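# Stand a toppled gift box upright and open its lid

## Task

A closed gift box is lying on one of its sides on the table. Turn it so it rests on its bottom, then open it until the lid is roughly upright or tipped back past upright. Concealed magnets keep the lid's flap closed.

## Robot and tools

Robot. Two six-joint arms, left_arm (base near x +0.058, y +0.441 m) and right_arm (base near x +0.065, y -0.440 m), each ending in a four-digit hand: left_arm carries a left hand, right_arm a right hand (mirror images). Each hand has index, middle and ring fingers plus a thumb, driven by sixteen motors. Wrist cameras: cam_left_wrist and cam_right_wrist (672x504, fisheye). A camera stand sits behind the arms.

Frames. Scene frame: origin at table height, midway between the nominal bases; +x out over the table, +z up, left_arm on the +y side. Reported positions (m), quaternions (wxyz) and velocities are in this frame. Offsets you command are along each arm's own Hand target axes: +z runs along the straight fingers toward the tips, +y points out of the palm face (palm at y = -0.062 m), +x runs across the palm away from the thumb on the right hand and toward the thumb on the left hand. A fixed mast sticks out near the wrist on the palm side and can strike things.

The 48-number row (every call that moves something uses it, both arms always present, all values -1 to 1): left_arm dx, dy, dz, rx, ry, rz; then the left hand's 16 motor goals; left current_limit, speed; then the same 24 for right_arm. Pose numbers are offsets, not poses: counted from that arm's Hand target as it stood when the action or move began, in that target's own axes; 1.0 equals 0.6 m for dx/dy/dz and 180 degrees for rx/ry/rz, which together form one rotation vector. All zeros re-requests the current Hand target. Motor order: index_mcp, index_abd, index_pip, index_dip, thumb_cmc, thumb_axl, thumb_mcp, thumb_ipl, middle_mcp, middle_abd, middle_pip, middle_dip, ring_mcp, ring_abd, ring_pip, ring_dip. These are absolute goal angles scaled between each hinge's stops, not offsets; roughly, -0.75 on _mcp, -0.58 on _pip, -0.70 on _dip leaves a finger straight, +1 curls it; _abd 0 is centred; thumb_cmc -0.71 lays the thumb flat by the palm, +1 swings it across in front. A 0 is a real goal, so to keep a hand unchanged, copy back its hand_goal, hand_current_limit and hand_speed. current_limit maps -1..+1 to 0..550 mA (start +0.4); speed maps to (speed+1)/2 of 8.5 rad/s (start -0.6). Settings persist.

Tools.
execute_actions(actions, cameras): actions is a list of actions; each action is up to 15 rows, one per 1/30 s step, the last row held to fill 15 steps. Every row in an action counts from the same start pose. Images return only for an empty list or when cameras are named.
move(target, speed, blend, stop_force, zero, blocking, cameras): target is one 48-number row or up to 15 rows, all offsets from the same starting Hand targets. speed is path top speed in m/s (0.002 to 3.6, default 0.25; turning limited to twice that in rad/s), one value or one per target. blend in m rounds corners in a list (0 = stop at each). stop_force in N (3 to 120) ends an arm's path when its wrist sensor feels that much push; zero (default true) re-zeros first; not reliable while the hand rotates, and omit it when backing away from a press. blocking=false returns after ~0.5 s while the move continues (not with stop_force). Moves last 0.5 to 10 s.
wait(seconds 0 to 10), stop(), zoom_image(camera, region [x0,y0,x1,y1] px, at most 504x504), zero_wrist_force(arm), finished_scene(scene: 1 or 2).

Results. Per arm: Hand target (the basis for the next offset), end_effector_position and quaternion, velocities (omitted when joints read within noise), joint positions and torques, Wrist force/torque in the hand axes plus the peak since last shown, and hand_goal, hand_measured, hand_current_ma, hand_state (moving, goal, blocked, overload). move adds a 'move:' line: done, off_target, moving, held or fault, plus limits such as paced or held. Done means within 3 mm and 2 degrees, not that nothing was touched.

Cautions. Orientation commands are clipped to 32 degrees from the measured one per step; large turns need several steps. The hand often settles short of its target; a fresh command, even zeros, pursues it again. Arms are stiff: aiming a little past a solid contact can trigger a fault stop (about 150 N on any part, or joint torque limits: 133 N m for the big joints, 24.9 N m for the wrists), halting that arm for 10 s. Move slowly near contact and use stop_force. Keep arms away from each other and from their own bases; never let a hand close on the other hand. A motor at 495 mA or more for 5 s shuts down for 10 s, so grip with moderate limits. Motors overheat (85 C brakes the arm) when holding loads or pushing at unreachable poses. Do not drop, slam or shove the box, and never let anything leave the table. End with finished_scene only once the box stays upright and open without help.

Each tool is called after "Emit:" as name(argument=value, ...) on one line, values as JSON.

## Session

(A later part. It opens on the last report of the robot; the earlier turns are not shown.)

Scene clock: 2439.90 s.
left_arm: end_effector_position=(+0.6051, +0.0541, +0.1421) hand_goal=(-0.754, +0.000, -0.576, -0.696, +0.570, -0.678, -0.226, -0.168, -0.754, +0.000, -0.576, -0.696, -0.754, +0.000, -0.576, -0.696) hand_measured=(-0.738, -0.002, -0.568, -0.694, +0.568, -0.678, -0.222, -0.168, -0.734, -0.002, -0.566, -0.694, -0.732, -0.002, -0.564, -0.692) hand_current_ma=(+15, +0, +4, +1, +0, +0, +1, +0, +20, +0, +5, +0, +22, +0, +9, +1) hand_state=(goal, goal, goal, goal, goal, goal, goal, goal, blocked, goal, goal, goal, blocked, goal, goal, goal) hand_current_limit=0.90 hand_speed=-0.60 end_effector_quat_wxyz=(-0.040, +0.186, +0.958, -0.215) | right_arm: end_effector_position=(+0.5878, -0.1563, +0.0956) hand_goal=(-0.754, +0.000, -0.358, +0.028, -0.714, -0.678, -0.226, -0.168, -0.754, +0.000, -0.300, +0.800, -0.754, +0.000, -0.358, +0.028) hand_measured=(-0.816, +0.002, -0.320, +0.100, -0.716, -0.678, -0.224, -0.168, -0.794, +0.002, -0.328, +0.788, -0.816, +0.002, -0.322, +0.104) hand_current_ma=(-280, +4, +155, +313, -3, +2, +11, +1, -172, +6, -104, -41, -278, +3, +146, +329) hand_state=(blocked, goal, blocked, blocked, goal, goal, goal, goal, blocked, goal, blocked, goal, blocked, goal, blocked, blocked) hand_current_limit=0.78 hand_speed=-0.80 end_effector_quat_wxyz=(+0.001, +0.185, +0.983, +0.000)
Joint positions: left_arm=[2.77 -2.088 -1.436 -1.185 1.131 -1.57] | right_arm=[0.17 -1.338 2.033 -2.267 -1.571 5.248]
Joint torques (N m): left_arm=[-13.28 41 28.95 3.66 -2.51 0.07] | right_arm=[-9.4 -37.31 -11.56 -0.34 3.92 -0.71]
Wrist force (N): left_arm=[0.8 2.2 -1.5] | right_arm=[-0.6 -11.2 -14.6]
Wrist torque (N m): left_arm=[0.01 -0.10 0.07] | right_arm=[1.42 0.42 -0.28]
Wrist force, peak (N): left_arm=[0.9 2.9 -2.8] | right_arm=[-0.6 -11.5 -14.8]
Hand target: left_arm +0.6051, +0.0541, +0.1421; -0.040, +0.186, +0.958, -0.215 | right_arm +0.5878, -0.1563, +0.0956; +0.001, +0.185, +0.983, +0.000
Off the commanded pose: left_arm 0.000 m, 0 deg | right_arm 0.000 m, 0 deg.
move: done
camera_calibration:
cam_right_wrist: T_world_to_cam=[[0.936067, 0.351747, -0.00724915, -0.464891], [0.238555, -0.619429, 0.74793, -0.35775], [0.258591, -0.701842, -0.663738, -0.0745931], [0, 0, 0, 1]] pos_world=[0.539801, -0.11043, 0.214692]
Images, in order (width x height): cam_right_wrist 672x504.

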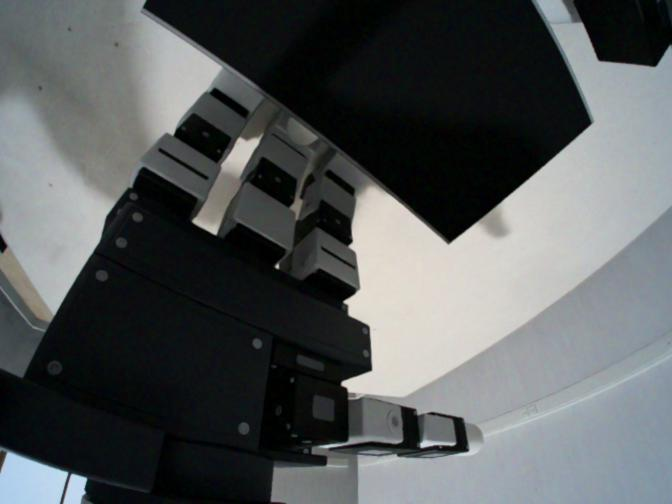

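Emit:
zoom_image(camera="cam_right_wrist", region=[140, 0, 610, 270])

Scaled by 1.072 from the camera's 672x504 image, which has a finer 960x720 frame.

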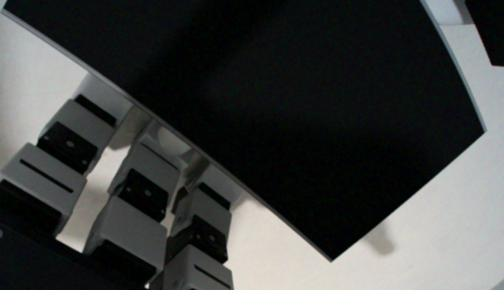

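Emit:
move(target=[[0,0,0,0,0,0,-0.754,0,-0.576,-0.696,0.571,-0.678,-0.226,-0.168,-0.754,0,-0.576,-0.696,-0.754,0,-0.576,-0.696,0.9,-0.6, 0,0,0,0,0,0,-0.754,0,-0.358,0.029,-0.714,-0.678,-0.226,-0.168,-0.754,0,-0.15,0.75,-0.754,0,-0.358,0.029,0.78,-0.8]], cameras=["cam_right_wrist"])

Emit:
move(target=[[0,0,0,0,0,0,-0.754,0,-0.576,-0.696,0.571,-0.678,-0.226,-0.168,-0.754,0,-0.576,-0.696,-0.754,0,-0.576,-0.696,0.9,-0.6, 0,0,0,0,0,0,-0.754,0,-0.358,0.029,-0.714,-0.678,-0.226,-0.168,-0.65,0,0.0,0.6,-0.754,0,-0.358,0.029,0.78,-0.8]], cameras=["all"])

Scene clock: 2452.93 s.
left_arm: end_effector_position=(+0.6051, +0.0541, +0.1421) hand_goal=(-0.754, +0.000, -0.576, -0.696, +0.570, -0.678, -0.226, -0.168, -0.754, +0.000, -0.576, -0.696, -0.754, +0.000, -0.576, -0.696) hand_measured=(-0.736, -0.002, -0.568, -0.694, +0.568, -0.678, -0.222, -0.168, -0.732, -0.002, -0.566, -0.694, -0.732, -0.002, -0.564, -0.692) hand_current_ma=(+16, +0, +4, +1, +0, +0, +1, +0, +23, +0, +5, +0, +24, +0, +9, +1) hand_state=(goal, goal, goal, goal, goal, goal, goal, goal, blocked, goal, goal, goal, blocked, goal, goal, goal) hand_current_limit=0.90 hand_speed=-0.60 end_effector_quat_wxyz=(-0.040, +0.186, +0.958, -0.215) | right_arm: end_effector_position=(+0.5878, -0.1563, +0.0956) hand_goal=(-0.754, +0.000, -0.358, +0.028, -0.714, -0.678, -0.226, -0.168, -0.754, +0.000, -0.150, +0.750, -0.754, +0.000, -0.358, +0.028) hand_measured=(-0.816, +0.002, -0.320, +0.100, -0.716, -0.678, -0.224, -0.168, -0.816, +0.002, -0.240, +0.734, -0.816, +0.002, -0.322, +0.104) hand_current_ma=(-278, +4, +155, +313, -3, +2, +11, +1, -279, +4, -393, -57, -275, +3, +145, +326) hand_state=(blocked, goal, blocked, blocked, goal, goal, goal, goal, blocked, goal, blocked, goal, blocked, goal, blocked, blocked) hand_current_limit=0.78 hand_speed=-0.80 end_effector_quat_wxyz=(+0.001, +0.185, +0.983, +0.000)
Joint positions: left_arm=[2.77 -2.088 -1.436 -1.185 1.131 -1.57] | right_arm=[0.17 -1.338 2.033 -2.267 -1.571 5.248]
Joint torques (N m): left_arm=[-13.67 39.89 27.54 3.74 -2.49 0.38] | right_arm=[-7.09 -36.17 -18.41 -0.97 4.8 -0.69]
Wrist force (N): left_arm=[1.2 3.3 -6.5] | right_arm=[-0.9 -14.5 -12.8]
Wrist torque (N m): left_arm=[0.29 -0.17 0.07] | right_arm=[1.50 0.38 -0.37]
Wrist force, peak (N): left_arm=[1.3 3.7 -6.6] | right_arm=[-0.7 -14.5 -14.4]
Hand target: left_arm +0.6051, +0.0541, +0.1421; -0.040, +0.186, +0.958, -0.215 | right_arm +0.5878, -0.1563, +0.0956; +0.001, +0.185, +0.983, +0.000
Off the commanded pose: left_arm 0.000 m, 0 deg | right_arm 0.000 m, 0 deg.
move: done
camera_calibration:
cam_right_wrist: T_world_to_cam=[[0.936067, 0.351747, -0.00724915, -0.464891], [0.238555, -0.619429, 0.74793, -0.35775], [0.258591, -0.701842, -0.663738, -0.0745931], [0, 0, 0, 1]] pos_world=[0.539801, -0.11043, 0.214692]
Images, in order (width x height): cam_right_wrist 672x504.

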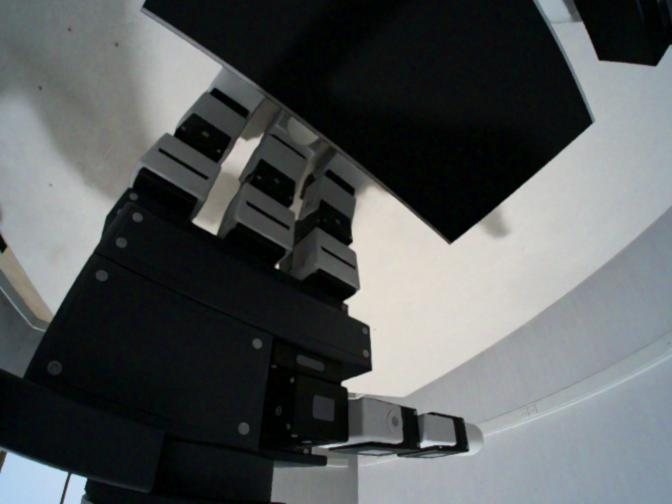

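Scene clock: 2453.43 s.
left_arm: end_effector_position=(+0.6051, +0.0541, +0.1422) hand_goal=(-0.754, +0.000, -0.576, -0.696, +0.570, -0.678, -0.226, -0.168, -0.754, +0.000, -0.576, -0.696, -0.754, +0.000, -0.576, -0.696) hand_measured=(-0.734, -0.002, -0.568, -0.694, +0.568, -0.678, -0.222, -0.168, -0.730, -0.002, -0.566, -0.694, -0.730, -0.002, -0.562, -0.692) hand_current_ma=(+19, +0, +4, +1, +0, +0, +1, +0, +26, +0, +5, +0, +28, +0, +9, +1) hand_state=(goal, goal, goal, goal, goal, goal, goal, goal, blocked, goal, goal, goal, blocked, goal, goal, goal) hand_current_limit=0.90 hand_speed=-0.60 end_effector_quat_wxyz=(-0.040, +0.186, +0.958, -0.215) | right_arm: end_effector_position=(+0.5878, -0.1563, +0.0956) hand_goal=(-0.754, +0.000, -0.358, +0.028, -0.714, -0.678, -0.226, -0.168, -0.650, +0.000, +0.000, +0.600, -0.754, +0.000, -0.358, +0.028) hand_measured=(-0.816, +0.002, -0.320, +0.100, -0.716, -0.678, -0.224, -0.168, -0.866, +0.002, -0.092, +0.618, -0.814, +0.002, -0.322, +0.104) hand_current_ma=(-274, +4, +155, +313, -3, +2, +11, +1, -487, +4, -408, +69, -272, +3, +145, +326) hand_state=(blocked, goal, blocked, blocked, goal, goal, goal, goal, blocked, goal, blocked, goal, blocked, goal, blocked, blocked) hand_current_limit=0.78 hand_speed=-0.80 end_effector_quat_wxyz=(+0.001, +0.185, +0.983, +0.000)
Joint positions: left_arm=[2.77 -2.088 -1.436 -1.185 1.131 -1.57] | right_arm=[0.17 -1.338 2.033 -2.267 -1.571 5.248]
Joint torques (N m): left_arm=[-13.14 39.74 24.26 3.28 -2.4 0.23] | right_arm=[-5.28 -35.93 -19.78 -1.99 4.73 -0.61]
Wrist force (N): left_arm=[1.6 3.6 -11.0] | right_arm=[-0.5 -19.8 -14.0]
Wrist torque (N m): left_arm=[0.62 -0.24 0.10] | right_arm=[1.71 0.36 -0.45]
Wrist force, peak (N): left_arm=[1.8 3.7 -11.5] | right_arm=[-0.9 -19.8 -14.0]
Hand target: left_arm +0.6051, +0.0541, +0.1421; -0.040, +0.186, +0.958, -0.215 | right_arm +0.5878, -0.1563, +0.0956; +0.001, +0.185, +0.983, +0.000
Off the commanded pose: left_arm 0.000 m, 0 deg | right_arm 0.000 m, 0 deg.
move: done
camera_calibration:
cam_left_wrist: T_world_to_cam=[[0.527761, -0.814792, 0.239965, -0.343974], [-0.483793, -0.056145, 0.87338, 0.128701], [-0.69815, -0.577029, -0.423822, 0.640332], [0, 0, 0, 1]] pos_world=[0.690848, 0.0964484, 0.241523]
cam_right_wrist: T_world_to_cam=[[0.936067, 0.351747, -0.00724915, -0.464891], [0.238555, -0.619429, 0.74793, -0.35775], [0.258591, -0.701842, -0.663738, -0.0745931], [0, 0, 0, 1]] pos_world=[0.539801, -0.11043, 0.214692]

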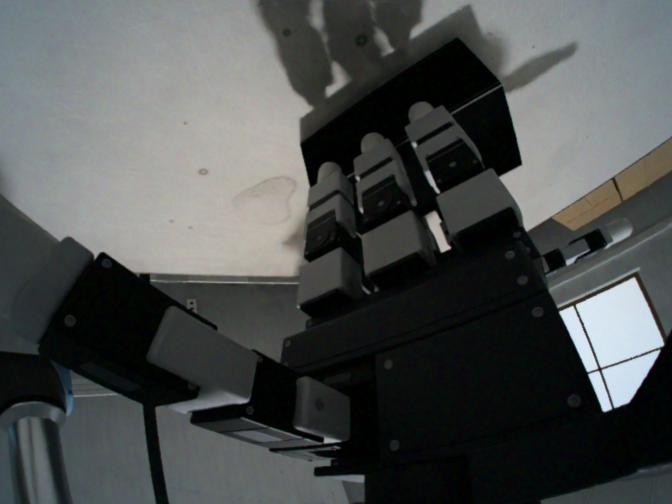

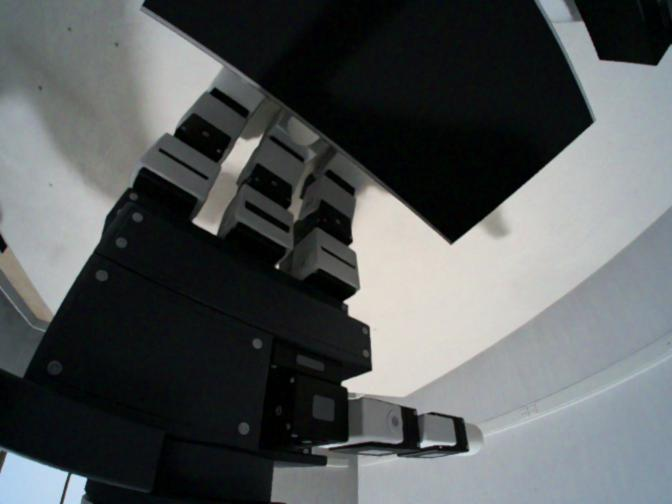

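Emit:
zoom_image(camera="cam_left_wrist", region=[290, 20, 550, 200])

Scaled by 1.938 from the camera's 672x504 image, which has a finer 960x720 frame.

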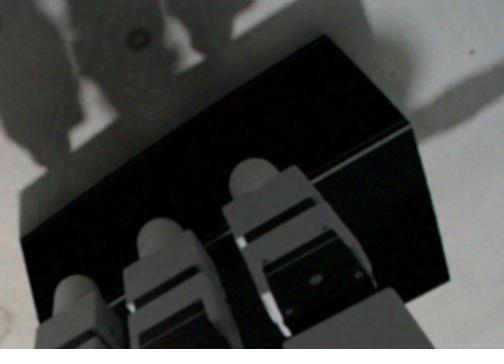

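Emit:
move(target=[[0,0,0,0,0,0,-0.754,0,-0.576,-0.696,0.571,-0.678,-0.226,-0.168,-0.754,0,-0.576,-0.696,-0.754,0,-0.576,-0.696,0.9,-0.6, 0,-0.012,-0.05,0,0,0,-0.754,0,-0.358,0.2,-0.714,-0.678,-0.226,-0.168,-0.78,0,-0.15,0.6,-0.754,0,-0.358,0.2,0.78,-0.6]], speed=0.05, cameras=["all"])

Scene clock: 2470.37 s.
left_arm: end_effector_position=(+0.6050, +0.0541, +0.1421) hand_goal=(-0.754, +0.000, -0.576, -0.696, +0.570, -0.678, -0.226, -0.168, -0.754, +0.000, -0.576, -0.696, -0.754, +0.000, -0.576, -0.696) hand_measured=(-0.726, -0.002, -0.562, -0.690, +0.568, -0.678, -0.222, -0.168, -0.722, -0.002, -0.562, -0.690, -0.722, -0.002, -0.556, -0.688) hand_current_ma=(+33, +0, +10, +3, +0, +0, +1, +0, +41, +0, +11, +2, +42, +0, +17, +4) hand_state=(blocked, goal, goal, goal, goal, goal, goal, goal, blocked, goal, goal, goal, blocked, goal, goal, goal) hand_current_limit=0.90 hand_speed=-0.60 end_effector_quat_wxyz=(-0.040, +0.186, +0.958, -0.215) | right_arm: end_effector_position=(+0.5852, -0.1629, +0.1255) hand_goal=(-0.754, +0.000, -0.358, +0.200, -0.714, -0.678, -0.226, -0.168, -0.780, +0.000, -0.150, +0.600, -0.754, +0.000, -0.358, +0.200) hand_measured=(-0.796, +0.002, -0.382, +0.182, -0.716, -0.678, -0.224, -0.168, -0.798, +0.000, -0.168, +0.592, -0.796, +0.000, -0.386, +0.180) hand_current_ma=(-182, +3, -93, -66, -3, +2, +11, +1, -75, -1, -67, -31, -180, +1, -106, -77) hand_state=(blocked, goal, blocked, goal, goal, goal, goal, goal, goal, goal, goal, goal, blocked, goal, blocked, blocked) hand_current_limit=0.78 hand_speed=-0.60 end_effector_quat_wxyz=(+0.001, +0.185, +0.983, +0.000)
Joint positions: left_arm=[2.77 -2.088 -1.436 -1.185 1.131 -1.57] | right_arm=[0.158 -1.397 2.012 -2.187 -1.571 5.236]
Joint torques (N m): left_arm=[-13.42 38.64 26.87 0.58 -2.5 0.48] | right_arm=[-11.62 -45.37 -26.91 -0.84 -0.44 -0.71]
Wrist force (N): left_arm=[1.3 4.8 -2.6] | right_arm=[-1.0 -4.9 3.3]
Wrist torque (N m): left_arm=[-0.16 -0.05 0.05] | right_arm=[0.27 -0.02 -0.16]
Wrist force, peak (N): left_arm=[1.4 3.7 -11.4] | right_arm=[-0.8 -19.8 -14.2]
Hand target: left_arm +0.6051, +0.0541, +0.1421; -0.040, +0.186, +0.958, -0.215 | right_arm +0.5852, -0.1630, +0.1256; +0.001, +0.185, +0.983, +0.000
Off the commanded pose: left_arm 0.000 m, 0 deg | right_arm 0.000 m, 0 deg.
move: done
camera_calibration:
cam_left_wrist: T_world_to_cam=[[0.527814, -0.814774, 0.239908, -0.344], [-0.483691, -0.0561566, 0.873435, 0.128618], [-0.69818, -0.577053, -0.423739, 0.640335], [0, 0, 0, 1]] pos_world=[0.690848, 0.0964483, 0.241524]
cam_right_wrist: T_world_to_cam=[[0.93609, 0.351687, -0.00718025, -0.459955], [0.238468, -0.619462, 0.747931, -0.383538], [0.25859, -0.701843, -0.663738, -0.0587066], [0, 0, 0, 1]] pos_world=[0.537201, -0.11703, 0.244592]

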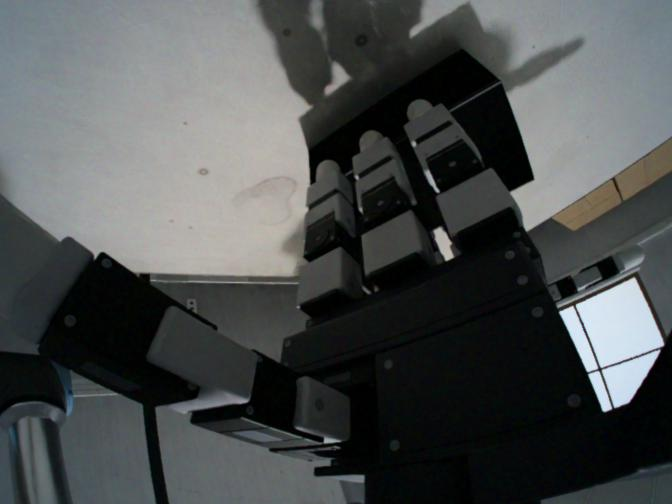

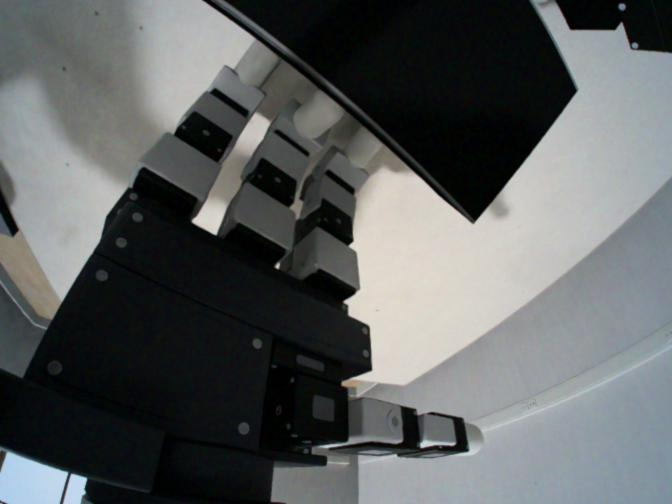

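Emit:
zoom_image(camera="cam_right_wrist", region=[200, 0, 600, 250])

Emit:
zoom_image(camera="cam_left_wrist", region=[290, 20, 550, 210])

Scaled by 1.260 from the camera's 672x504 image, which has a finer 960x720 frame.

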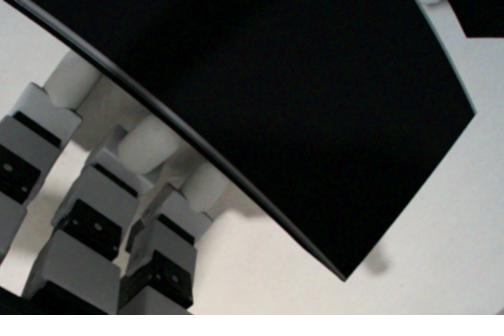

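Scaled by 1.938 from the camera's 672x504 image, which has a finer 960x720 frame.

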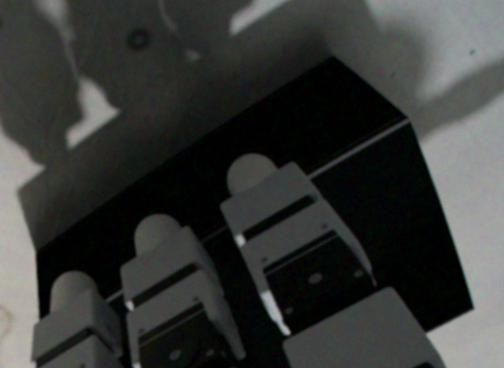

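Emit:
move(target=[[0,0,0,0,0,0,-0.754,0,-0.576,-0.696,0.571,-0.678,-0.226,-0.168,-0.754,0,-0.576,-0.696,-0.754,0,-0.576,-0.696,0.9,-0.6, 0,0.0,0.035,0,0,0,-0.754,0,-0.358,0.029,-0.714,-0.678,-0.226,-0.168,-0.754,0,-0.358,0.029,-0.754,0,-0.358,0.029,0.78,-0.6]], speed=0.04)

Emit:
move(target=[[0,0,0,0,0,0,-0.754,0,-0.576,-0.696,0.571,-0.678,-0.226,-0.168,-0.754,0,-0.576,-0.696,-0.754,0,-0.576,-0.696,0.9,-0.6, 0,0.04,0,0,0,0,-0.754,0,-0.358,0.029,-0.714,-0.678,-0.226,-0.168,-0.754,0,-0.358,0.029,-0.754,0,-0.358,0.029,0.78,-0.6]], speed=0.015, stop_force=5, cameras=["all"])

Scene clock: 2515.90 s.
left_arm: end_effector_position=(+0.6051, +0.0541, +0.1421) hand_goal=(-0.754, +0.000, -0.576, -0.696, +0.570, -0.678, -0.226, -0.168, -0.754, +0.000, -0.576, -0.696, -0.754, +0.000, -0.576, -0.696) hand_measured=(-0.738, -0.002, -0.568, -0.692, +0.568, -0.678, -0.222, -0.168, -0.734, -0.002, -0.568, -0.692, -0.732, -0.002, -0.562, -0.690) hand_current_ma=(+14, +0, +4, +2, +0, +0, +1, +0, +20, +0, +5, +2, +23, +0, +9, +3) hand_state=(goal, goal, goal, goal, goal, goal, goal, goal, blocked, goal, goal, goal, blocked, goal, goal, goal) hand_current_limit=0.90 hand_speed=-0.60 end_effector_quat_wxyz=(-0.040, +0.186, +0.958, -0.215) | right_arm: end_effector_position=(+0.5852, -0.1630, +0.1048) hand_goal=(-0.754, +0.000, -0.358, +0.028, -0.714, -0.678, -0.226, -0.168, -0.754, +0.000, -0.358, +0.028, -0.754, +0.000, -0.358, +0.028) hand_measured=(-0.756, +0.002, -0.362, +0.030, -0.716, -0.678, -0.224, -0.168, -0.756, +0.000, -0.358, +0.030, -0.756, +0.000, -0.362, +0.030) hand_current_ma=(-7, +2, -12, +7, -3, +2, +11, +1, -6, -1, +1, +7, -6, +1, -12, +7) hand_state=(goal, goal, goal, goal, goal, goal, goal, goal, goal, goal, goal, goal, goal, goal, goal, goal) hand_current_limit=0.78 hand_speed=-0.60 end_effector_quat_wxyz=(+0.001, +0.185, +0.983, +0.000)
Joint positions: left_arm=[2.77 -2.088 -1.436 -1.185 1.131 -1.57] | right_arm=[0.158 -1.364 2.037 -2.245 -1.571 5.236]
Joint torques (N m): left_arm=[-13.71 36.61 27.4 4.04 -2.45 0.62] | right_arm=[-10.07 -15 -12.98 -4.73 -0.7 -0.07]
Wrist force (N): left_arm=[0.9 0.7 0.1] | right_arm=[-1.3 -0.7 0.9]
Wrist torque (N m): left_arm=[-0.03 -0.03 0.11] | right_arm=[-0.14 0.13 -0.08]
Wrist force, peak (N): left_arm=[1.4 5.2 -2.4] | right_arm=[-1.2 -5.2 3.2]
Hand target: left_arm +0.6051, +0.0541, +0.1421; -0.040, +0.186, +0.958, -0.215 | right_arm +0.5852, -0.1630, +0.1046; +0.001, +0.185, +0.983, +0.000
Off the commanded pose: left_arm 0.000 m, 0 deg | right_arm 0.000 m, 0 deg.
move: done

Scene clock: 2517.43 s.
left_arm: end_effector_position=(+0.6051, +0.0541, +0.1421) hand_goal=(-0.754, +0.000, -0.576, -0.696, +0.570, -0.678, -0.226, -0.168, -0.754, +0.000, -0.576, -0.696, -0.754, +0.000, -0.576, -0.696) hand_measured=(-0.738, -0.002, -0.568, -0.692, +0.568, -0.678, -0.222, -0.168, -0.734, -0.002, -0.568, -0.692, -0.732, -0.002, -0.562, -0.690) hand_current_ma=(+14, +0, +4, +2, +0, +0, +1, +0, +20, +0, +5, +2, +23, +0, +9, +3) hand_state=(goal, goal, goal, goal, goal, goal, goal, goal, blocked, goal, goal, goal, blocked, goal, goal, goal) hand_current_limit=0.90 hand_speed=-0.60 end_effector_quat_wxyz=(-0.040, +0.186, +0.958, -0.215) | right_arm: end_effector_position=(+0.5866, -0.1593, +0.1046) hand_goal=(-0.754, +0.000, -0.358, +0.028, -0.714, -0.678, -0.226, -0.168, -0.754, +0.000, -0.358, +0.028, -0.754, +0.000, -0.358, +0.028) hand_measured=(-0.760, +0.000, -0.358, +0.030, -0.716, -0.678, -0.224, -0.168, -0.762, -0.002, -0.356, +0.034, -0.764, +0.000, -0.358, +0.034) hand_current_ma=(-23, -1, -1, +6, -3, +2, +11, +1, -33, -3, +4, +20, -36, -2, +0, +19) hand_state=(goal, goal, goal, goal, goal, goal, goal, goal, goal, goal, goal, goal, goal, goal, goal, goal) hand_current_limit=0.78 hand_speed=-0.60 end_effector_quat_wxyz=(+0.001, +0.185, +0.983, +0.000)
Joint positions: left_arm=[2.77 -2.088 -1.436 -1.185 1.131 -1.57] | right_arm=[0.165 -1.358 2.029 -2.243 -1.571 5.243]
Joint torques (N m): left_arm=[-12.78 34.67 23.19 4.02 -2.12 0.7] | right_arm=[-13.02 -44.11 -13.2 -4.91 0.64 -0.68]
Wrist force (N): left_arm=[1.1 2.0 -1.6] | right_arm=[-1.1 -2.3 0.1]
Wrist torque (N m): left_arm=[0.00 -0.07 0.10] | right_arm=[-0.07 0.23 -0.13]
Wrist force, peak (N): left_arm=[1.2 3.1 -3.1] | right_arm=[-0.9 -7.0 -4.6]
Hand target: left_arm +0.6051, +0.0541, +0.1421; -0.040, +0.186, +0.958, -0.215 | right_arm +0.5866, -0.1593, +0.1046; +0.001, +0.185, +0.983, +0.000 (not the last commanded pose)
Off the commanded pose: left_arm 0.000 m, 0 deg | right_arm 0.020 m, 0 deg.
move: contact (right_arm)
camera_calibration:
cam_left_wrist: T_world_to_cam=[[0.527761, -0.814792, 0.239965, -0.343974], [-0.483793, -0.056145, 0.87338, 0.128701], [-0.69815, -0.577029, -0.423822, 0.640332], [0, 0, 0, 1]] pos_world=[0.690848, 0.0964484, 0.241523]
cam_right_wrist: T_world_to_cam=[[0.93609, 0.351686, -0.00717932, -0.462716], [0.238466, -0.619462, 0.747931, -0.366023], [0.25859, -0.701843, -0.663738, -0.0702775], [0, 0, 0, 1]] pos_world=[0.538601, -0.11333, 0.223792]

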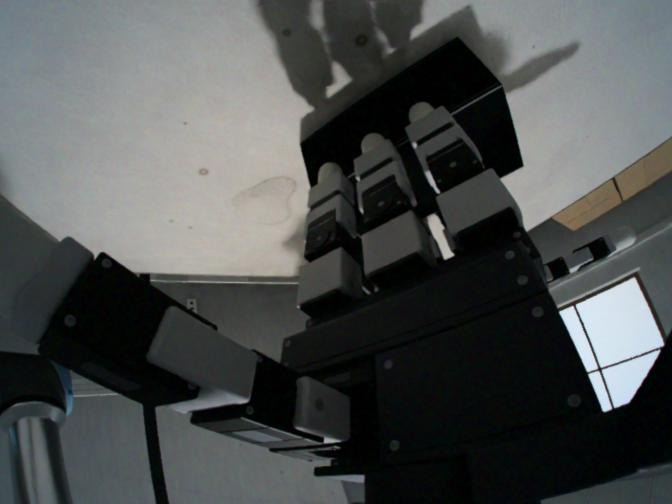

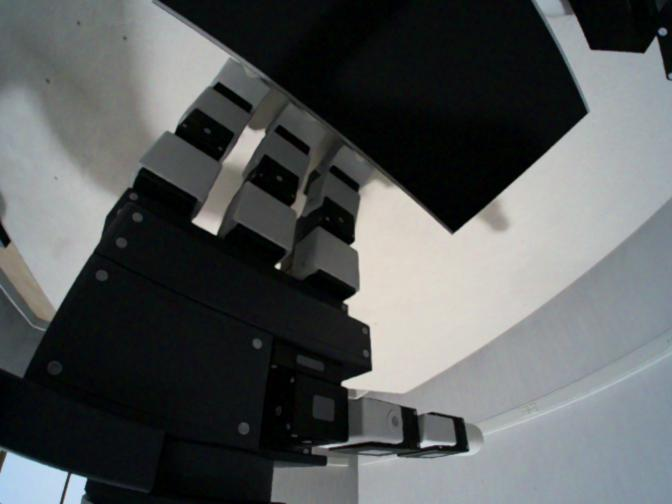

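Emit:
move(target=[[0,0,0,0,0,0,-0.754,0,-0.576,-0.696,0.571,-0.678,-0.226,-0.168,-0.754,0,-0.576,-0.696,-0.754,0,-0.576,-0.696,0.9,-0.6, 0,0,0.015,0,0,0,-0.754,0,-0.358,0.029,-0.714,-0.678,-0.226,-0.168,-0.754,0,-0.358,0.029,-0.754,0,-0.358,0.029,0.78,-0.6],[0,0,0,0,0,0,-0.754,0,-0.576,-0.696,0.571,-0.678,-0.226,-0.168,-0.754,0,-0.576,-0.696,-0.754,0,-0.576,-0.696,0.9,-0.6, 0,0.0055,0.016,0,0,0,-0.754,0,-0.358,0.029,-0.714,-0.678,-0.226,-0.168,-0.754,0,-0.358,0.029,-0.754,0,-0.358,0.029,0.78,-0.6]], speed=0.02)

Emit:
move(target=[[0,0,0,0,0,0,-0.754,0,-0.576,-0.696,0.571,-0.678,-0.226,-0.168,-0.754,0,-0.576,-0.696,-0.754,0,-0.576,-0.696,0.9,-0.6, 0,0,0,0,0,0,-0.754,0,-0.358,0.029,-0.714,-0.678,-0.226,-0.168,-0.863,0,-0.02,0.10,-0.754,0,-0.358,0.029,0.78,-0.7]], cameras=["all"])

Emit:
move(target=[[0,0,0,0,0,0,-0.754,0,-0.576,-0.696,0.571,-0.678,-0.226,-0.168,-0.754,0,-0.576,-0.696,-0.754,0,-0.576,-0.696,0.9,-0.6, 0,0,0,0,0,0,-0.754,0,-0.358,0.029,-0.714,-0.678,-0.226,-0.168,-0.918,0,0.255,0.029,-0.754,0,-0.358,0.029,0.78,-0.7]], cameras=["all"])

Scene clock: 2533.13 s.
left_arm: end_effector_position=(+0.6051, +0.0541, +0.1421) hand_goal=(-0.754, +0.000, -0.576, -0.696, +0.570, -0.678, -0.226, -0.168, -0.754, +0.000, -0.576, -0.696, -0.754, +0.000, -0.576, -0.696) hand_measured=(-0.738, -0.002, -0.568, -0.692, +0.568, -0.678, -0.222, -0.168, -0.734, -0.002, -0.568, -0.692, -0.732, -0.002, -0.562, -0.690) hand_current_ma=(+14, +0, +4, +2, +0, +0, +1, +0, +20, +0, +5, +2, +23, +0, +9, +3) hand_state=(goal, goal, goal, goal, goal, goal, goal, goal, blocked, goal, goal, goal, blocked, goal, goal, goal) hand_current_limit=0.90 hand_speed=-0.60 end_effector_quat_wxyz=(-0.040, +0.186, +0.958, -0.215) | right_arm: end_effector_position=(+0.5878, -0.1563, +0.0951) hand_goal=(-0.754, +0.000, -0.358, +0.028, -0.714, -0.678, -0.226, -0.168, -0.754, +0.000, -0.358, +0.028, -0.754, +0.000, -0.358, +0.028) hand_measured=(-0.806, +0.006, -0.326, +0.092, -0.716, -0.678, -0.224, -0.168, -0.806, +0.006, -0.328, +0.094, -0.808, +0.006, -0.326, +0.096) hand_current_ma=(-233, +18, +128, +272, -3, +2, +11, +1, -229, +16, +116, +287, -244, +17, +127, +298) hand_state=(blocked, goal, blocked, blocked, goal, goal, goal, goal, blocked, goal, blocked, blocked, blocked, goal, blocked, blocked) hand_current_limit=0.78 hand_speed=-0.60 end_effector_quat_wxyz=(+0.001, +0.185, +0.983, +0.000)
Joint positions: left_arm=[2.77 -2.088 -1.436 -1.185 1.131 -1.57] | right_arm=[0.17 -1.338 2.034 -2.268 -1.571 5.248]
Joint torques (N m): left_arm=[-13.34 35.32 16.99 4.05 -1.85 0.75] | right_arm=[19.81 10.27 -12.81 -3.67 6.03 1.82]
Wrist force (N): left_arm=[1.1 1.0 0.0] | right_arm=[0.3 -32.2 -50.1]
Wrist torque (N m): left_arm=[-0.06 -0.06 0.12] | right_arm=[4.06 1.51 -0.91]
Wrist force, peak (N): left_arm=[1.2 2.1 -1.9] | right_arm=[0.3 -32.2 -50.1]
Hand target: left_arm +0.6051, +0.0541, +0.1421; -0.040, +0.186, +0.958, -0.215 | right_arm +0.5879, -0.1562, +0.0950; +0.001, +0.185, +0.983, +0.000
Off the commanded pose: left_arm 0.000 m, 0 deg | right_arm 0.000 m, 0 deg.
move: done

Scene clock: 2533.70 s.
left_arm: end_effector_position=(+0.6051, +0.0541, +0.1421) hand_goal=(-0.754, +0.000, -0.576, -0.696, +0.570, -0.678, -0.226, -0.168, -0.754, +0.000, -0.576, -0.696, -0.754, +0.000, -0.576, -0.696) hand_measured=(-0.738, -0.002, -0.568, -0.692, +0.568, -0.678, -0.222, -0.168, -0.734, -0.002, -0.568, -0.692, -0.732, -0.002, -0.562, -0.690) hand_current_ma=(+14, +0, +4, +2, +0, +0, +1, +0, +20, +0, +5, +2, +23, +0, +9, +3) hand_state=(goal, goal, goal, goal, goal, goal, goal, goal, blocked, goal, goal, goal, blocked, goal, goal, goal) hand_current_limit=0.90 hand_speed=-0.60 end_effector_quat_wxyz=(-0.040, +0.186, +0.958, -0.215) | right_arm: end_effector_position=(+0.5879, -0.1562, +0.0950) hand_goal=(-0.754, +0.000, -0.358, +0.028, -0.714, -0.678, -0.226, -0.168, -0.864, +0.000, -0.020, +0.100, -0.754, +0.000, -0.358, +0.028) hand_measured=(-0.810, +0.006, -0.322, +0.096, -0.716, -0.678, -0.224, -0.168, -0.904, +0.002, -0.094, +0.082, -0.812, +0.004, -0.324, +0.102) hand_current_ma=(-248, +14, +141, +294, -3, +2, +11, +1, -173, +6, -316, -70, -257, +13, +138, +318) hand_state=(blocked, goal, blocked, blocked, goal, goal, goal, goal, blocked, goal, blocked, goal, blocked, goal, blocked, blocked) hand_current_limit=0.78 hand_speed=-0.70 end_effector_quat_wxyz=(+0.001, +0.185, +0.983, +0.000)
Joint positions: left_arm=[2.77 -2.088 -1.436 -1.185 1.131 -1.57] | right_arm=[0.17 -1.337 2.033 -2.268 -1.571 5.248]
Joint torques (N m): left_arm=[-14.4 35.25 17.07 3.97 -1.64 1] | right_arm=[18.74 -3.94 -17.65 -3.46 6.65 1.92]
Wrist force (N): left_arm=[1.0 1.9 -1.5] | right_arm=[-1.1 -24.5 -31.8]
Wrist torque (N m): left_arm=[-0.03 -0.08 0.08] | right_arm=[2.78 0.95 -0.78]
Wrist force, peak (N): left_arm=[1.2 2.2 -1.8] | right_arm=[0.2 -31.3 -48.8]
Hand target: left_arm +0.6051, +0.0541, +0.1421; -0.040, +0.186, +0.958, -0.215 | right_arm +0.5879, -0.1562, +0.0950; +0.001, +0.185, +0.983, +0.000
Off the commanded pose: left_arm 0.000 m, 0 deg | right_arm 0.000 m, 0 deg.
move: done
camera_calibration:
cam_left_wrist: T_world_to_cam=[[0.527761, -0.814792, 0.239965, -0.343974], [-0.483793, -0.056145, 0.87338, 0.128701], [-0.69815, -0.577029, -0.423822, 0.640332], [0, 0, 0, 1]] pos_world=[0.690848, 0.0964484, 0.241523]
cam_right_wrist: T_world_to_cam=[[0.936059, 0.351769, -0.00727476, -0.464918], [0.238588, -0.619417, 0.747929, -0.357256], [0.258592, -0.701841, -0.663738, -0.0749214], [0, 0, 0, 1]] pos_world=[0.539801, -0.11033, 0.214092]

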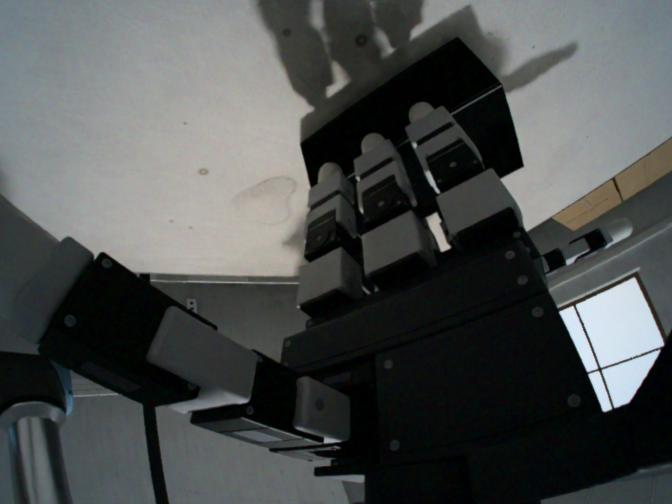

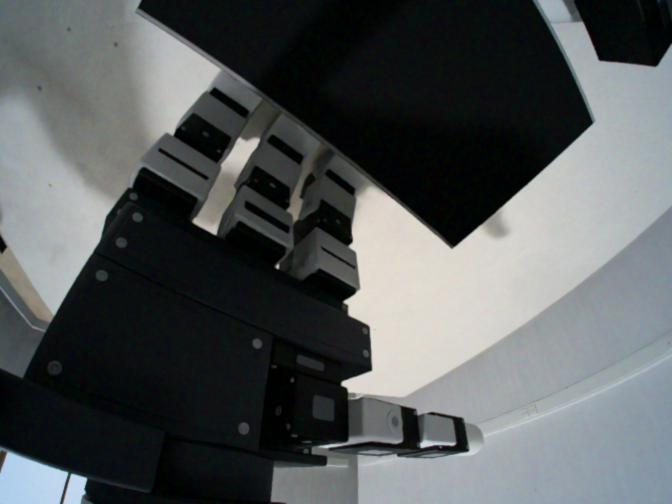

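Scene clock: 2534.20 s.
left_arm: end_effector_position=(+0.6051, +0.0541, +0.1421) hand_goal=(-0.754, +0.000, -0.576, -0.696, +0.570, -0.678, -0.226, -0.168, -0.754, +0.000, -0.576, -0.696, -0.754, +0.000, -0.576, -0.696) hand_measured=(-0.738, -0.002, -0.568, -0.692, +0.568, -0.678, -0.222, -0.168, -0.734, -0.002, -0.568, -0.692, -0.732, -0.002, -0.562, -0.690) hand_current_ma=(+14, +0, +4, +2, +0, +0, +1, +0, +20, +0, +5, +2, +23, +0, +9, +3) hand_state=(goal, goal, goal, goal, goal, goal, goal, goal, blocked, goal, goal, goal, blocked, goal, goal, goal) hand_current_limit=0.90 hand_speed=-0.60 end_effector_quat_wxyz=(-0.040, +0.186, +0.958, -0.215) | right_arm: end_effector_position=(+0.5879, -0.1562, +0.0950) hand_goal=(-0.754, +0.000, -0.358, +0.028, -0.714, -0.678, -0.226, -0.168, -0.918, +0.000, +0.254, +0.028, -0.754, +0.000, -0.358, +0.028) hand_measured=(-0.810, +0.006, -0.322, +0.096, -0.716, -0.678, -0.224, -0.168, -0.976, +0.002, +0.104, +0.000, -0.812, +0.004, -0.324, +0.102) hand_current_ma=(-248, +14, +141, +294, -3, +2, +11, +1, -262, +6, -489, -112, -258, +13, +138, +319) hand_state=(blocked, goal, blocked, blocked, goal, goal, goal, goal, blocked, goal, blocked, blocked, blocked, goal, blocked, blocked) hand_current_limit=0.78 hand_speed=-0.70 end_effector_quat_wxyz=(+0.001, +0.185, +0.983, +0.000)
Joint positions: left_arm=[2.77 -2.088 -1.436 -1.185 1.131 -1.57] | right_arm=[0.17 -1.337 2.033 -2.268 -1.571 5.248]
Joint torques (N m): left_arm=[-13.38 35.96 17.32 4.03 -1.66 0.81] | right_arm=[18.3 -11.47 -16.79 -3.57 6.75 1.82]
Wrist force (N): left_arm=[1.2 3.1 -3.2] | right_arm=[-1.4 -25.3 -30.6]
Wrist torque (N m): left_arm=[0.07 -0.15 0.07] | right_arm=[2.82 0.94 -0.82]
Wrist force, peak (N): left_arm=[1.0 3.2 -3.3] | right_arm=[-1.3 -25.5 -30.8]
Hand target: left_arm +0.6051, +0.0541, +0.1421; -0.040, +0.186, +0.958, -0.215 | right_arm +0.5879, -0.1562, +0.0950; +0.001, +0.185, +0.983, +0.000
Off the commanded pose: left_arm 0.000 m, 0 deg | right_arm 0.000 m, 0 deg.
move: done
camera_calibration:
cam_left_wrist: T_world_to_cam=[[0.527761, -0.814792, 0.239965, -0.343974], [-0.483793, -0.056145, 0.87338, 0.128701], [-0.69815, -0.577029, -0.423822, 0.640332], [0, 0, 0, 1]] pos_world=[0.690848, 0.0964484, 0.241523]
cam_right_wrist: T_world_to_cam=[[0.936082, 0.351709, -0.00720586, -0.464951], [0.2385, -0.61945, 0.74793, -0.357212], [0.25859, -0.701842, -0.663738, -0.0749208], [0, 0, 0, 1]] pos_world=[0.539801, -0.11033, 0.214092]

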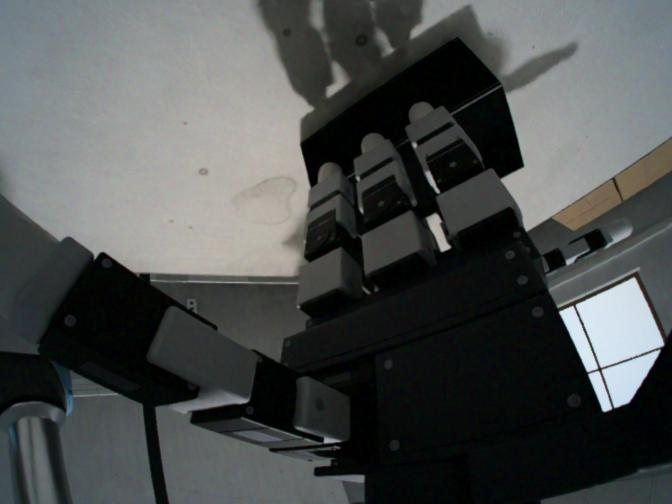

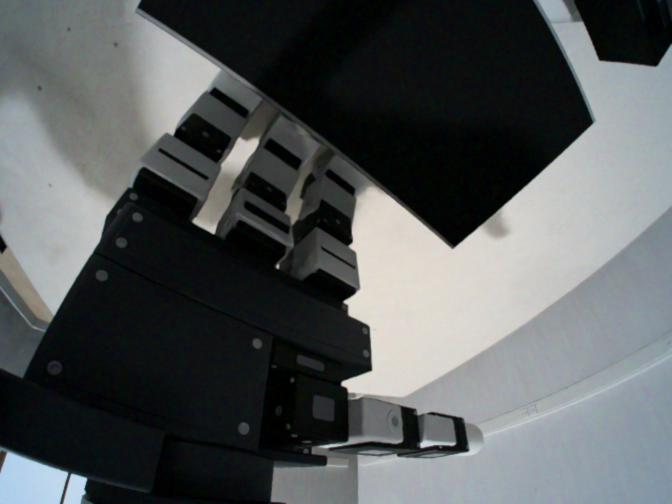

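Emit:
move(target=[[0,0,0,0,0,0,-0.754,0,-0.576,-0.696,0.571,-0.678,-0.226,-0.168,-0.754,0,-0.576,-0.696,-0.754,0,-0.576,-0.696,0.9,-0.6, 0,0,0,0,0,0,-0.754,0,-0.358,0.029,-0.714,-0.678,-0.226,-0.168,-0.754,0,-0.358,0.029,-0.754,0,-0.358,0.029,0.78,-0.6]])

Emit:
move(target=[[0,0,0,0,0,0,-0.754,0,-0.576,-0.696,0.571,-0.678,-0.226,-0.168,-0.754,0,-0.576,-0.696,-0.754,0,-0.576,-0.696,0.9,-0.6, 0,-0.05,-0.01,0,0,0,-0.754,0,-0.358,0.029,-0.714,-0.678,-0.226,-0.168,-0.754,0,-0.358,0.029,-0.754,0,-0.358,0.029,0.78,-0.6],[0,0,0,0,0,0,-0.754,0,-0.576,-0.696,0.571,-0.678,-0.226,-0.168,-0.754,0,-0.576,-0.696,-0.754,0,-0.576,-0.696,0.9,-0.6, 0,-0.05,-0.04,0,0,0,-0.754,0,-0.358,0.029,-0.714,-0.678,-0.226,-0.168,-0.754,0,-0.358,0.029,-0.754,0,-0.358,0.029,0.78,-0.6],[0,0,0,0,0,0,-0.754,0,-0.576,-0.696,0.571,-0.678,-0.226,-0.168,-0.754,0,-0.576,-0.696,-0.754,0,-0.576,-0.696,0.9,-0.6, 0,-0.05,-0.04,0,0,0,-0.685,0,-0.577,0.029,-0.714,-0.678,-0.226,-0.168,-0.479,0,-0.577,-0.696,-0.685,0,-0.577,0.029,0.78,-0.6]], speed=0.06, cameras=["all"])

Scene clock: 2570.83 s.
left_arm: end_effector_position=(+0.6051, +0.0541, +0.1421) hand_goal=(-0.754, +0.000, -0.576, -0.696, +0.570, -0.678, -0.226, -0.168, -0.754, +0.000, -0.576, -0.696, -0.754, +0.000, -0.576, -0.696) hand_measured=(-0.738, -0.002, -0.568, -0.692, +0.568, -0.678, -0.222, -0.168, -0.732, -0.002, -0.568, -0.692, -0.730, -0.002, -0.562, -0.690) hand_current_ma=(+15, +0, +4, +2, +0, +0, +1, +0, +22, +0, +5, +2, +25, +0, +9, +3) hand_state=(goal, goal, goal, goal, goal, goal, goal, goal, blocked, goal, goal, goal, blocked, goal, goal, goal) hand_current_limit=0.90 hand_speed=-0.60 end_effector_quat_wxyz=(-0.040, +0.186, +0.958, -0.215) | right_arm: end_effector_position=(+0.5879, -0.1562, +0.0951) hand_goal=(-0.754, +0.000, -0.358, +0.028, -0.714, -0.678, -0.226, -0.168, -0.754, +0.000, -0.358, +0.028, -0.754, +0.000, -0.358, +0.028) hand_measured=(-0.810, +0.006, -0.322, +0.096, -0.716, -0.678, -0.224, -0.168, -0.904, +0.002, -0.088, +0.116, -0.812, +0.004, -0.324, +0.102) hand_current_ma=(-248, +14, +141, +294, -3, +2, +11, +1, -489, +6, +489, +384, -258, +13, +138, +319) hand_state=(blocked, goal, blocked, blocked, goal, goal, goal, goal, blocked, goal, blocked, blocked, blocked, goal, blocked, blocked) hand_current_limit=0.78 hand_speed=-0.60 end_effector_quat_wxyz=(+0.001, +0.185, +0.983, +0.000)
Joint positions: left_arm=[2.77 -2.088 -1.436 -1.185 1.131 -1.57] | right_arm=[0.17 -1.337 2.033 -2.268 -1.571 5.248]
Joint torques (N m): left_arm=[-13.15 34.62 17.9 3.82 -1.38 1.03] | right_arm=[14.7 -17.86 -14.11 -3.45 6.66 1.69]
Wrist force (N): left_arm=[1.3 3.4 -6.0] | right_arm=[-0.8 -32.2 -42.7]
Wrist torque (N m): left_arm=[0.27 -0.14 0.07] | right_arm=[3.45 1.28 -0.96]
Wrist force, peak (N): left_arm=[1.4 3.4 -6.2] | right_arm=[-0.4 -32.2 -42.9]
Hand target: left_arm +0.6051, +0.0541, +0.1421; -0.040, +0.186, +0.958, -0.215 | right_arm +0.5879, -0.1562, +0.0950; +0.001, +0.185, +0.983, +0.000
Off the commanded pose: left_arm 0.000 m, 0 deg | right_arm 0.000 m, 0 deg.
move: done

Scene clock: 2573.43 s.
left_arm: end_effector_position=(+0.6051, +0.0541, +0.1421) hand_goal=(-0.754, +0.000, -0.576, -0.696, +0.570, -0.678, -0.226, -0.168, -0.754, +0.000, -0.576, -0.696, -0.754, +0.000, -0.576, -0.696) hand_measured=(-0.740, -0.002, -0.570, -0.692, +0.568, -0.678, -0.222, -0.168, -0.734, -0.002, -0.568, -0.692, -0.732, -0.002, -0.564, -0.690) hand_current_ma=(+12, +0, +3, +1, +0, +0, +1, +0, +19, +0, +4, +1, +22, +0, +8, +3) hand_state=(goal, goal, goal, goal, goal, goal, goal, goal, goal, goal, goal, goal, blocked, goal, goal, goal) hand_current_limit=0.90 hand_speed=-0.60 end_effector_quat_wxyz=(-0.040, +0.186, +0.958, -0.215) | right_arm: end_effector_position=(+0.5769, -0.1841, +0.1190) hand_goal=(-0.686, +0.000, -0.578, +0.028, -0.714, -0.678, -0.226, -0.168, -0.480, +0.000, -0.578, -0.696, -0.686, +0.000, -0.578, +0.028) hand_measured=(-0.688, +0.002, -0.576, +0.030, -0.716, -0.678, -0.224, -0.168, -0.486, -0.002, -0.576, -0.694, -0.688, +0.002, -0.576, +0.030) hand_current_ma=(-8, +5, +7, +7, -3, +2, +11, +1, -20, -7, +5, +7, -7, +4, +8, +7) hand_state=(goal, goal, goal, goal, goal, goal, goal, goal, goal, goal, goal, goal, goal, goal, goal, goal) hand_current_limit=0.78 hand_speed=-0.60 end_effector_quat_wxyz=(+0.001, +0.185, +0.983, +0.000)
Joint positions: left_arm=[2.77 -2.088 -1.436 -1.185 1.131 -1.57] | right_arm=[0.117 -1.422 2.062 -2.213 -1.571 5.195]
Joint torques (N m): left_arm=[-13.48 35.69 18.17 2.39 -0.99 1.19] | right_arm=[-12.35 -42.06 -25.63 -0.16 -1.09 -0.74]
Wrist force (N): left_arm=[0.9 0.8 0.1] | right_arm=[-1.5 -1.2 0.9]
Wrist torque (N m): left_arm=[-0.01 -0.02 0.10] | right_arm=[-0.20 0.18 -0.13]
Wrist force, peak (N): left_arm=[1.3 3.5 -6.1] | right_arm=[-0.3 -32.1 -42.6]
Hand target: left_arm +0.6051, +0.0541, +0.1421; -0.040, +0.186, +0.958, -0.215 | right_arm +0.5769, -0.1841, +0.1190; +0.001, +0.185, +0.983, +0.000
Off the commanded pose: left_arm 0.000 m, 0 deg | right_arm 0.000 m, 0 deg.
move: done
camera_calibration:
cam_left_wrist: T_world_to_cam=[[0.527761, -0.814792, 0.239965, -0.343974], [-0.483793, -0.056145, 0.87338, 0.128701], [-0.69815, -0.577029, -0.423822, 0.640332], [0, 0, 0, 1]] pos_world=[0.690848, 0.0964484, 0.241523]
cam_right_wrist: T_world_to_cam=[[0.93609, 0.351687, -0.00718025, -0.444775], [0.238468, -0.619462, 0.747931, -0.389905], [0.25859, -0.701843, -0.663738, -0.0756873], [0, 0, 0, 1]] pos_world=[0.528901, -0.13823, 0.238192]

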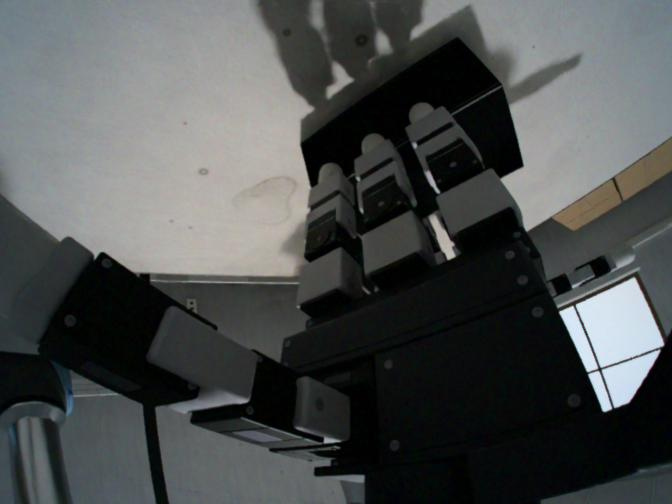

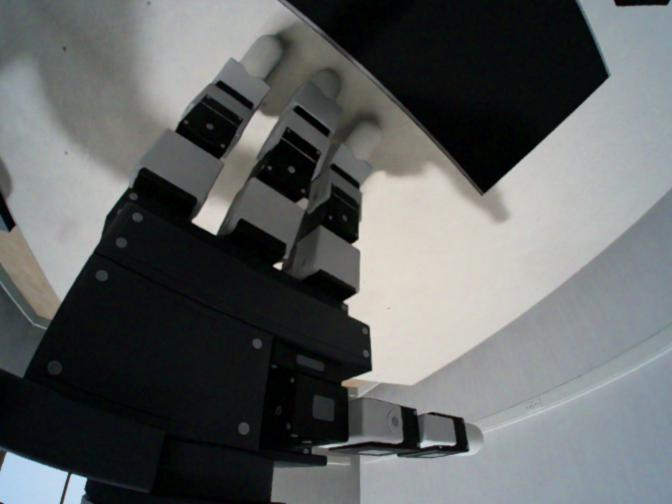

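Emit:
move(target=[[0,0,0,0,0,0,-0.754,0,-0.576,-0.696,0.571,-0.678,-0.226,-0.168,-0.754,0,-0.576,-0.696,-0.754,0,-0.576,-0.696,0.9,-0.6, 0,0.08,0.0008,0,0,0,-0.685,0,-0.577,-0.014,-0.714,-0.678,-0.226,-0.168,-0.479,0,-0.577,-0.696,-0.685,0,-0.577,-0.014,0.78,-0.6]], speed=0.02, stop_force=5, cameras=["cam_right_wrist"])

Emit:
move(target=[[0,0,0,0,0,0,-0.754,0,-0.576,-0.696,0.571,-0.678,-0.226,-0.168,-0.754,0,-0.576,-0.696,-0.754,0,-0.576,-0.696,0.9,-0.6, 0,0,0.02,0,0,0,-0.685,0,-0.577,-0.014,-0.714,-0.678,-0.226,-0.168,-0.479,0,-0.577,-0.696,-0.685,0,-0.577,-0.014,0.78,-0.6]], speed=0.01, stop_force=8, cameras=["cam_right_wrist"])

Scene clock: 2591.93 s.
left_arm: end_effector_position=(+0.6051, +0.0541, +0.1421) hand_goal=(-0.754, +0.000, -0.576, -0.696, +0.570, -0.678, -0.226, -0.168, -0.754, +0.000, -0.576, -0.696, -0.754, +0.000, -0.576, -0.696) hand_measured=(-0.740, -0.002, -0.570, -0.692, +0.568, -0.678, -0.222, -0.168, -0.734, -0.002, -0.568, -0.692, -0.732, -0.002, -0.564, -0.690) hand_current_ma=(+12, +0, +3, +1, +0, +0, +1, +0, +19, +0, +4, +1, +22, +0, +8, +3) hand_state=(goal, goal, goal, goal, goal, goal, goal, goal, goal, goal, goal, goal, blocked, goal, goal, goal) hand_current_limit=0.90 hand_speed=-0.60 end_effector_quat_wxyz=(-0.040, +0.186, +0.958, -0.215) | right_arm: end_effector_position=(+0.5885, -0.1544, +0.1187) hand_goal=(-0.686, +0.000, -0.578, -0.014, -0.714, -0.678, -0.226, -0.168, -0.480, +0.000, -0.578, -0.696, -0.686, +0.000, -0.578, -0.014) hand_measured=(-0.688, +0.002, -0.576, -0.012, -0.714, -0.678, -0.224, -0.168, -0.506, -0.004, -0.592, -0.700, -0.692, +0.000, -0.578, -0.012) hand_current_ma=(-8, +3, +3, +7, -3, +2, +11, +1, -109, -9, -49, -11, -19, +1, +1, +4) hand_state=(goal, goal, goal, goal, goal, goal, goal, goal, blocked, goal, goal, goal, goal, goal, goal, goal) hand_current_limit=0.78 hand_speed=-0.60 end_effector_quat_wxyz=(+0.001, +0.185, +0.983, +0.000)
Joint positions: left_arm=[2.77 -2.088 -1.436 -1.185 1.131 -1.57] | right_arm=[0.174 -1.372 2.002 -2.202 -1.571 5.252]
Joint torques (N m): left_arm=[-12.91 35.07 19.06 0.51 -0.59 1.36] | right_arm=[-13.22 -44.65 -14.17 -4.95 2.61 -0.76]
Wrist force (N): left_arm=[1.2 1.6 -0.6] | right_arm=[-1.2 -2.2 0.9]
Wrist torque (N m): left_arm=[-0.01 -0.07 0.11] | right_arm=[-0.13 0.14 -0.12]
Wrist force, peak (N): left_arm=[1.3 2.7 -2.9] | right_arm=[-1.0 -6.3 -4.9]
Hand target: left_arm +0.6051, +0.0541, +0.1421; -0.040, +0.186, +0.958, -0.215 | right_arm +0.5885, -0.1544, +0.1187; +0.001, +0.185, +0.983, +0.000 (not the last commanded pose)
Off the commanded pose: left_arm 0.000 m, 0 deg | right_arm 0.016 m, 0 deg.
move: contact (right_arm)
camera_calibration:
cam_right_wrist: T_world_to_cam=[[0.936066, 0.351752, -0.0071168, -0.466111], [0.23846, -0.619445, 0.747947, -0.373984], [0.258683, -0.701825, -0.66372, -0.058024], [0, 0, 0, 1]] pos_world=[0.540501, -0.10843, 0.237892]
Images, in order (width x height): cam_right_wrist 672x504.

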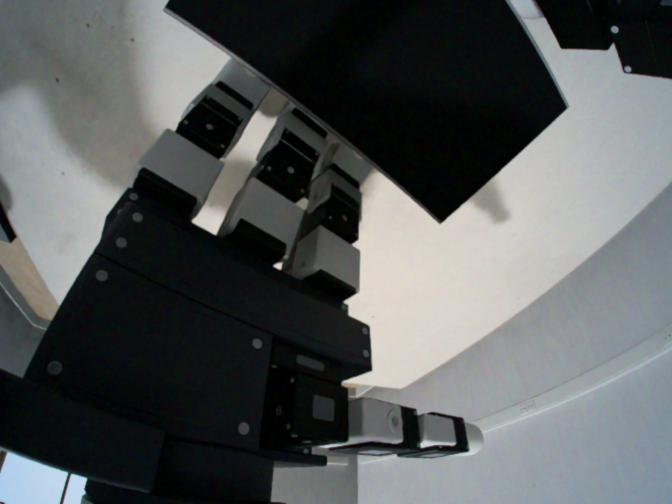

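Scene clock: 2593.50 s.
left_arm: end_effector_position=(+0.6051, +0.0541, +0.1421) hand_goal=(-0.754, +0.000, -0.576, -0.696, +0.570, -0.678, -0.226, -0.168, -0.754, +0.000, -0.576, -0.696, -0.754, +0.000, -0.576, -0.696) hand_measured=(-0.740, -0.002, -0.570, -0.692, +0.568, -0.678, -0.222, -0.168, -0.734, -0.002, -0.568, -0.692, -0.732, -0.002, -0.564, -0.690) hand_current_ma=(+12, +0, +3, +1, +0, +0, +1, +0, +19, +0, +4, +1, +22, +0, +8, +3) hand_state=(goal, goal, goal, goal, goal, goal, goal, goal, goal, goal, goal, goal, blocked, goal, goal, goal) hand_current_limit=0.90 hand_speed=-0.60 end_effector_quat_wxyz=(-0.040, +0.186, +0.958, -0.215) | right_arm: end_effector_position=(+0.5886, -0.1544, +0.1161) hand_goal=(-0.686, +0.000, -0.578, -0.014, -0.714, -0.678, -0.226, -0.168, -0.480, +0.000, -0.578, -0.696, -0.686, +0.000, -0.578, -0.014) hand_measured=(-0.688, +0.002, -0.576, -0.012, -0.714, -0.678, -0.224, -0.168, -0.506, -0.002, -0.592, -0.700, -0.692, +0.000, -0.578, -0.012) hand_current_ma=(-8, +3, +3, +7, -3, +2, +11, +1, -105, -4, -49, -11, -19, +1, +1, +3) hand_state=(goal, goal, goal, goal, goal, goal, goal, goal, blocked, goal, goal, goal, goal, goal, goal, goal) hand_current_limit=0.78 hand_speed=-0.60 end_effector_quat_wxyz=(+0.001, +0.185, +0.983, +0.000)
Joint positions: left_arm=[2.77 -2.088 -1.436 -1.185 1.131 -1.57] | right_arm=[0.174 -1.368 2.006 -2.209 -1.571 5.252]
Joint torques (N m): left_arm=[-13.14 35.57 19.87 0.51 -0.3 1.45] | right_arm=[-7.15 -40.41 -24.01 0.24 2.57 -0.78]
Wrist force (N): left_arm=[1.0 1.3 -0.6] | right_arm=[-1.5 -4.7 -6.2]
Wrist torque (N m): left_arm=[-0.04 -0.04 0.11] | right_arm=[0.37 0.30 -0.18]
Wrist force, peak (N): left_arm=[1.2 1.6 -0.8] | right_arm=[-1.0 -7.2 -13.4]
Hand target: left_arm +0.6051, +0.0541, +0.1421; -0.040, +0.186, +0.958, -0.215 | right_arm +0.5885, -0.1544, +0.1161; +0.001, +0.185, +0.983, +0.000 (not the last commanded pose)
Off the commanded pose: left_arm 0.000 m, 0 deg | right_arm 0.009 m, 0 deg.
move: contact (right_arm)
camera_calibration:
cam_right_wrist: T_world_to_cam=[[0.936089, 0.351692, -0.00704698, -0.466166], [0.238371, -0.619478, 0.747948, -0.371995], [0.258682, -0.701826, -0.66372, -0.059749], [0, 0, 0, 1]] pos_world=[0.540501, -0.10843, 0.235292]
Images, in order (width x height): cam_right_wrist 672x504.

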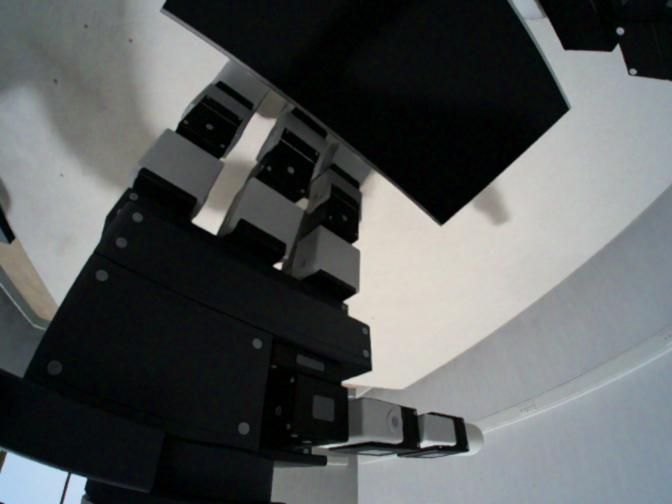

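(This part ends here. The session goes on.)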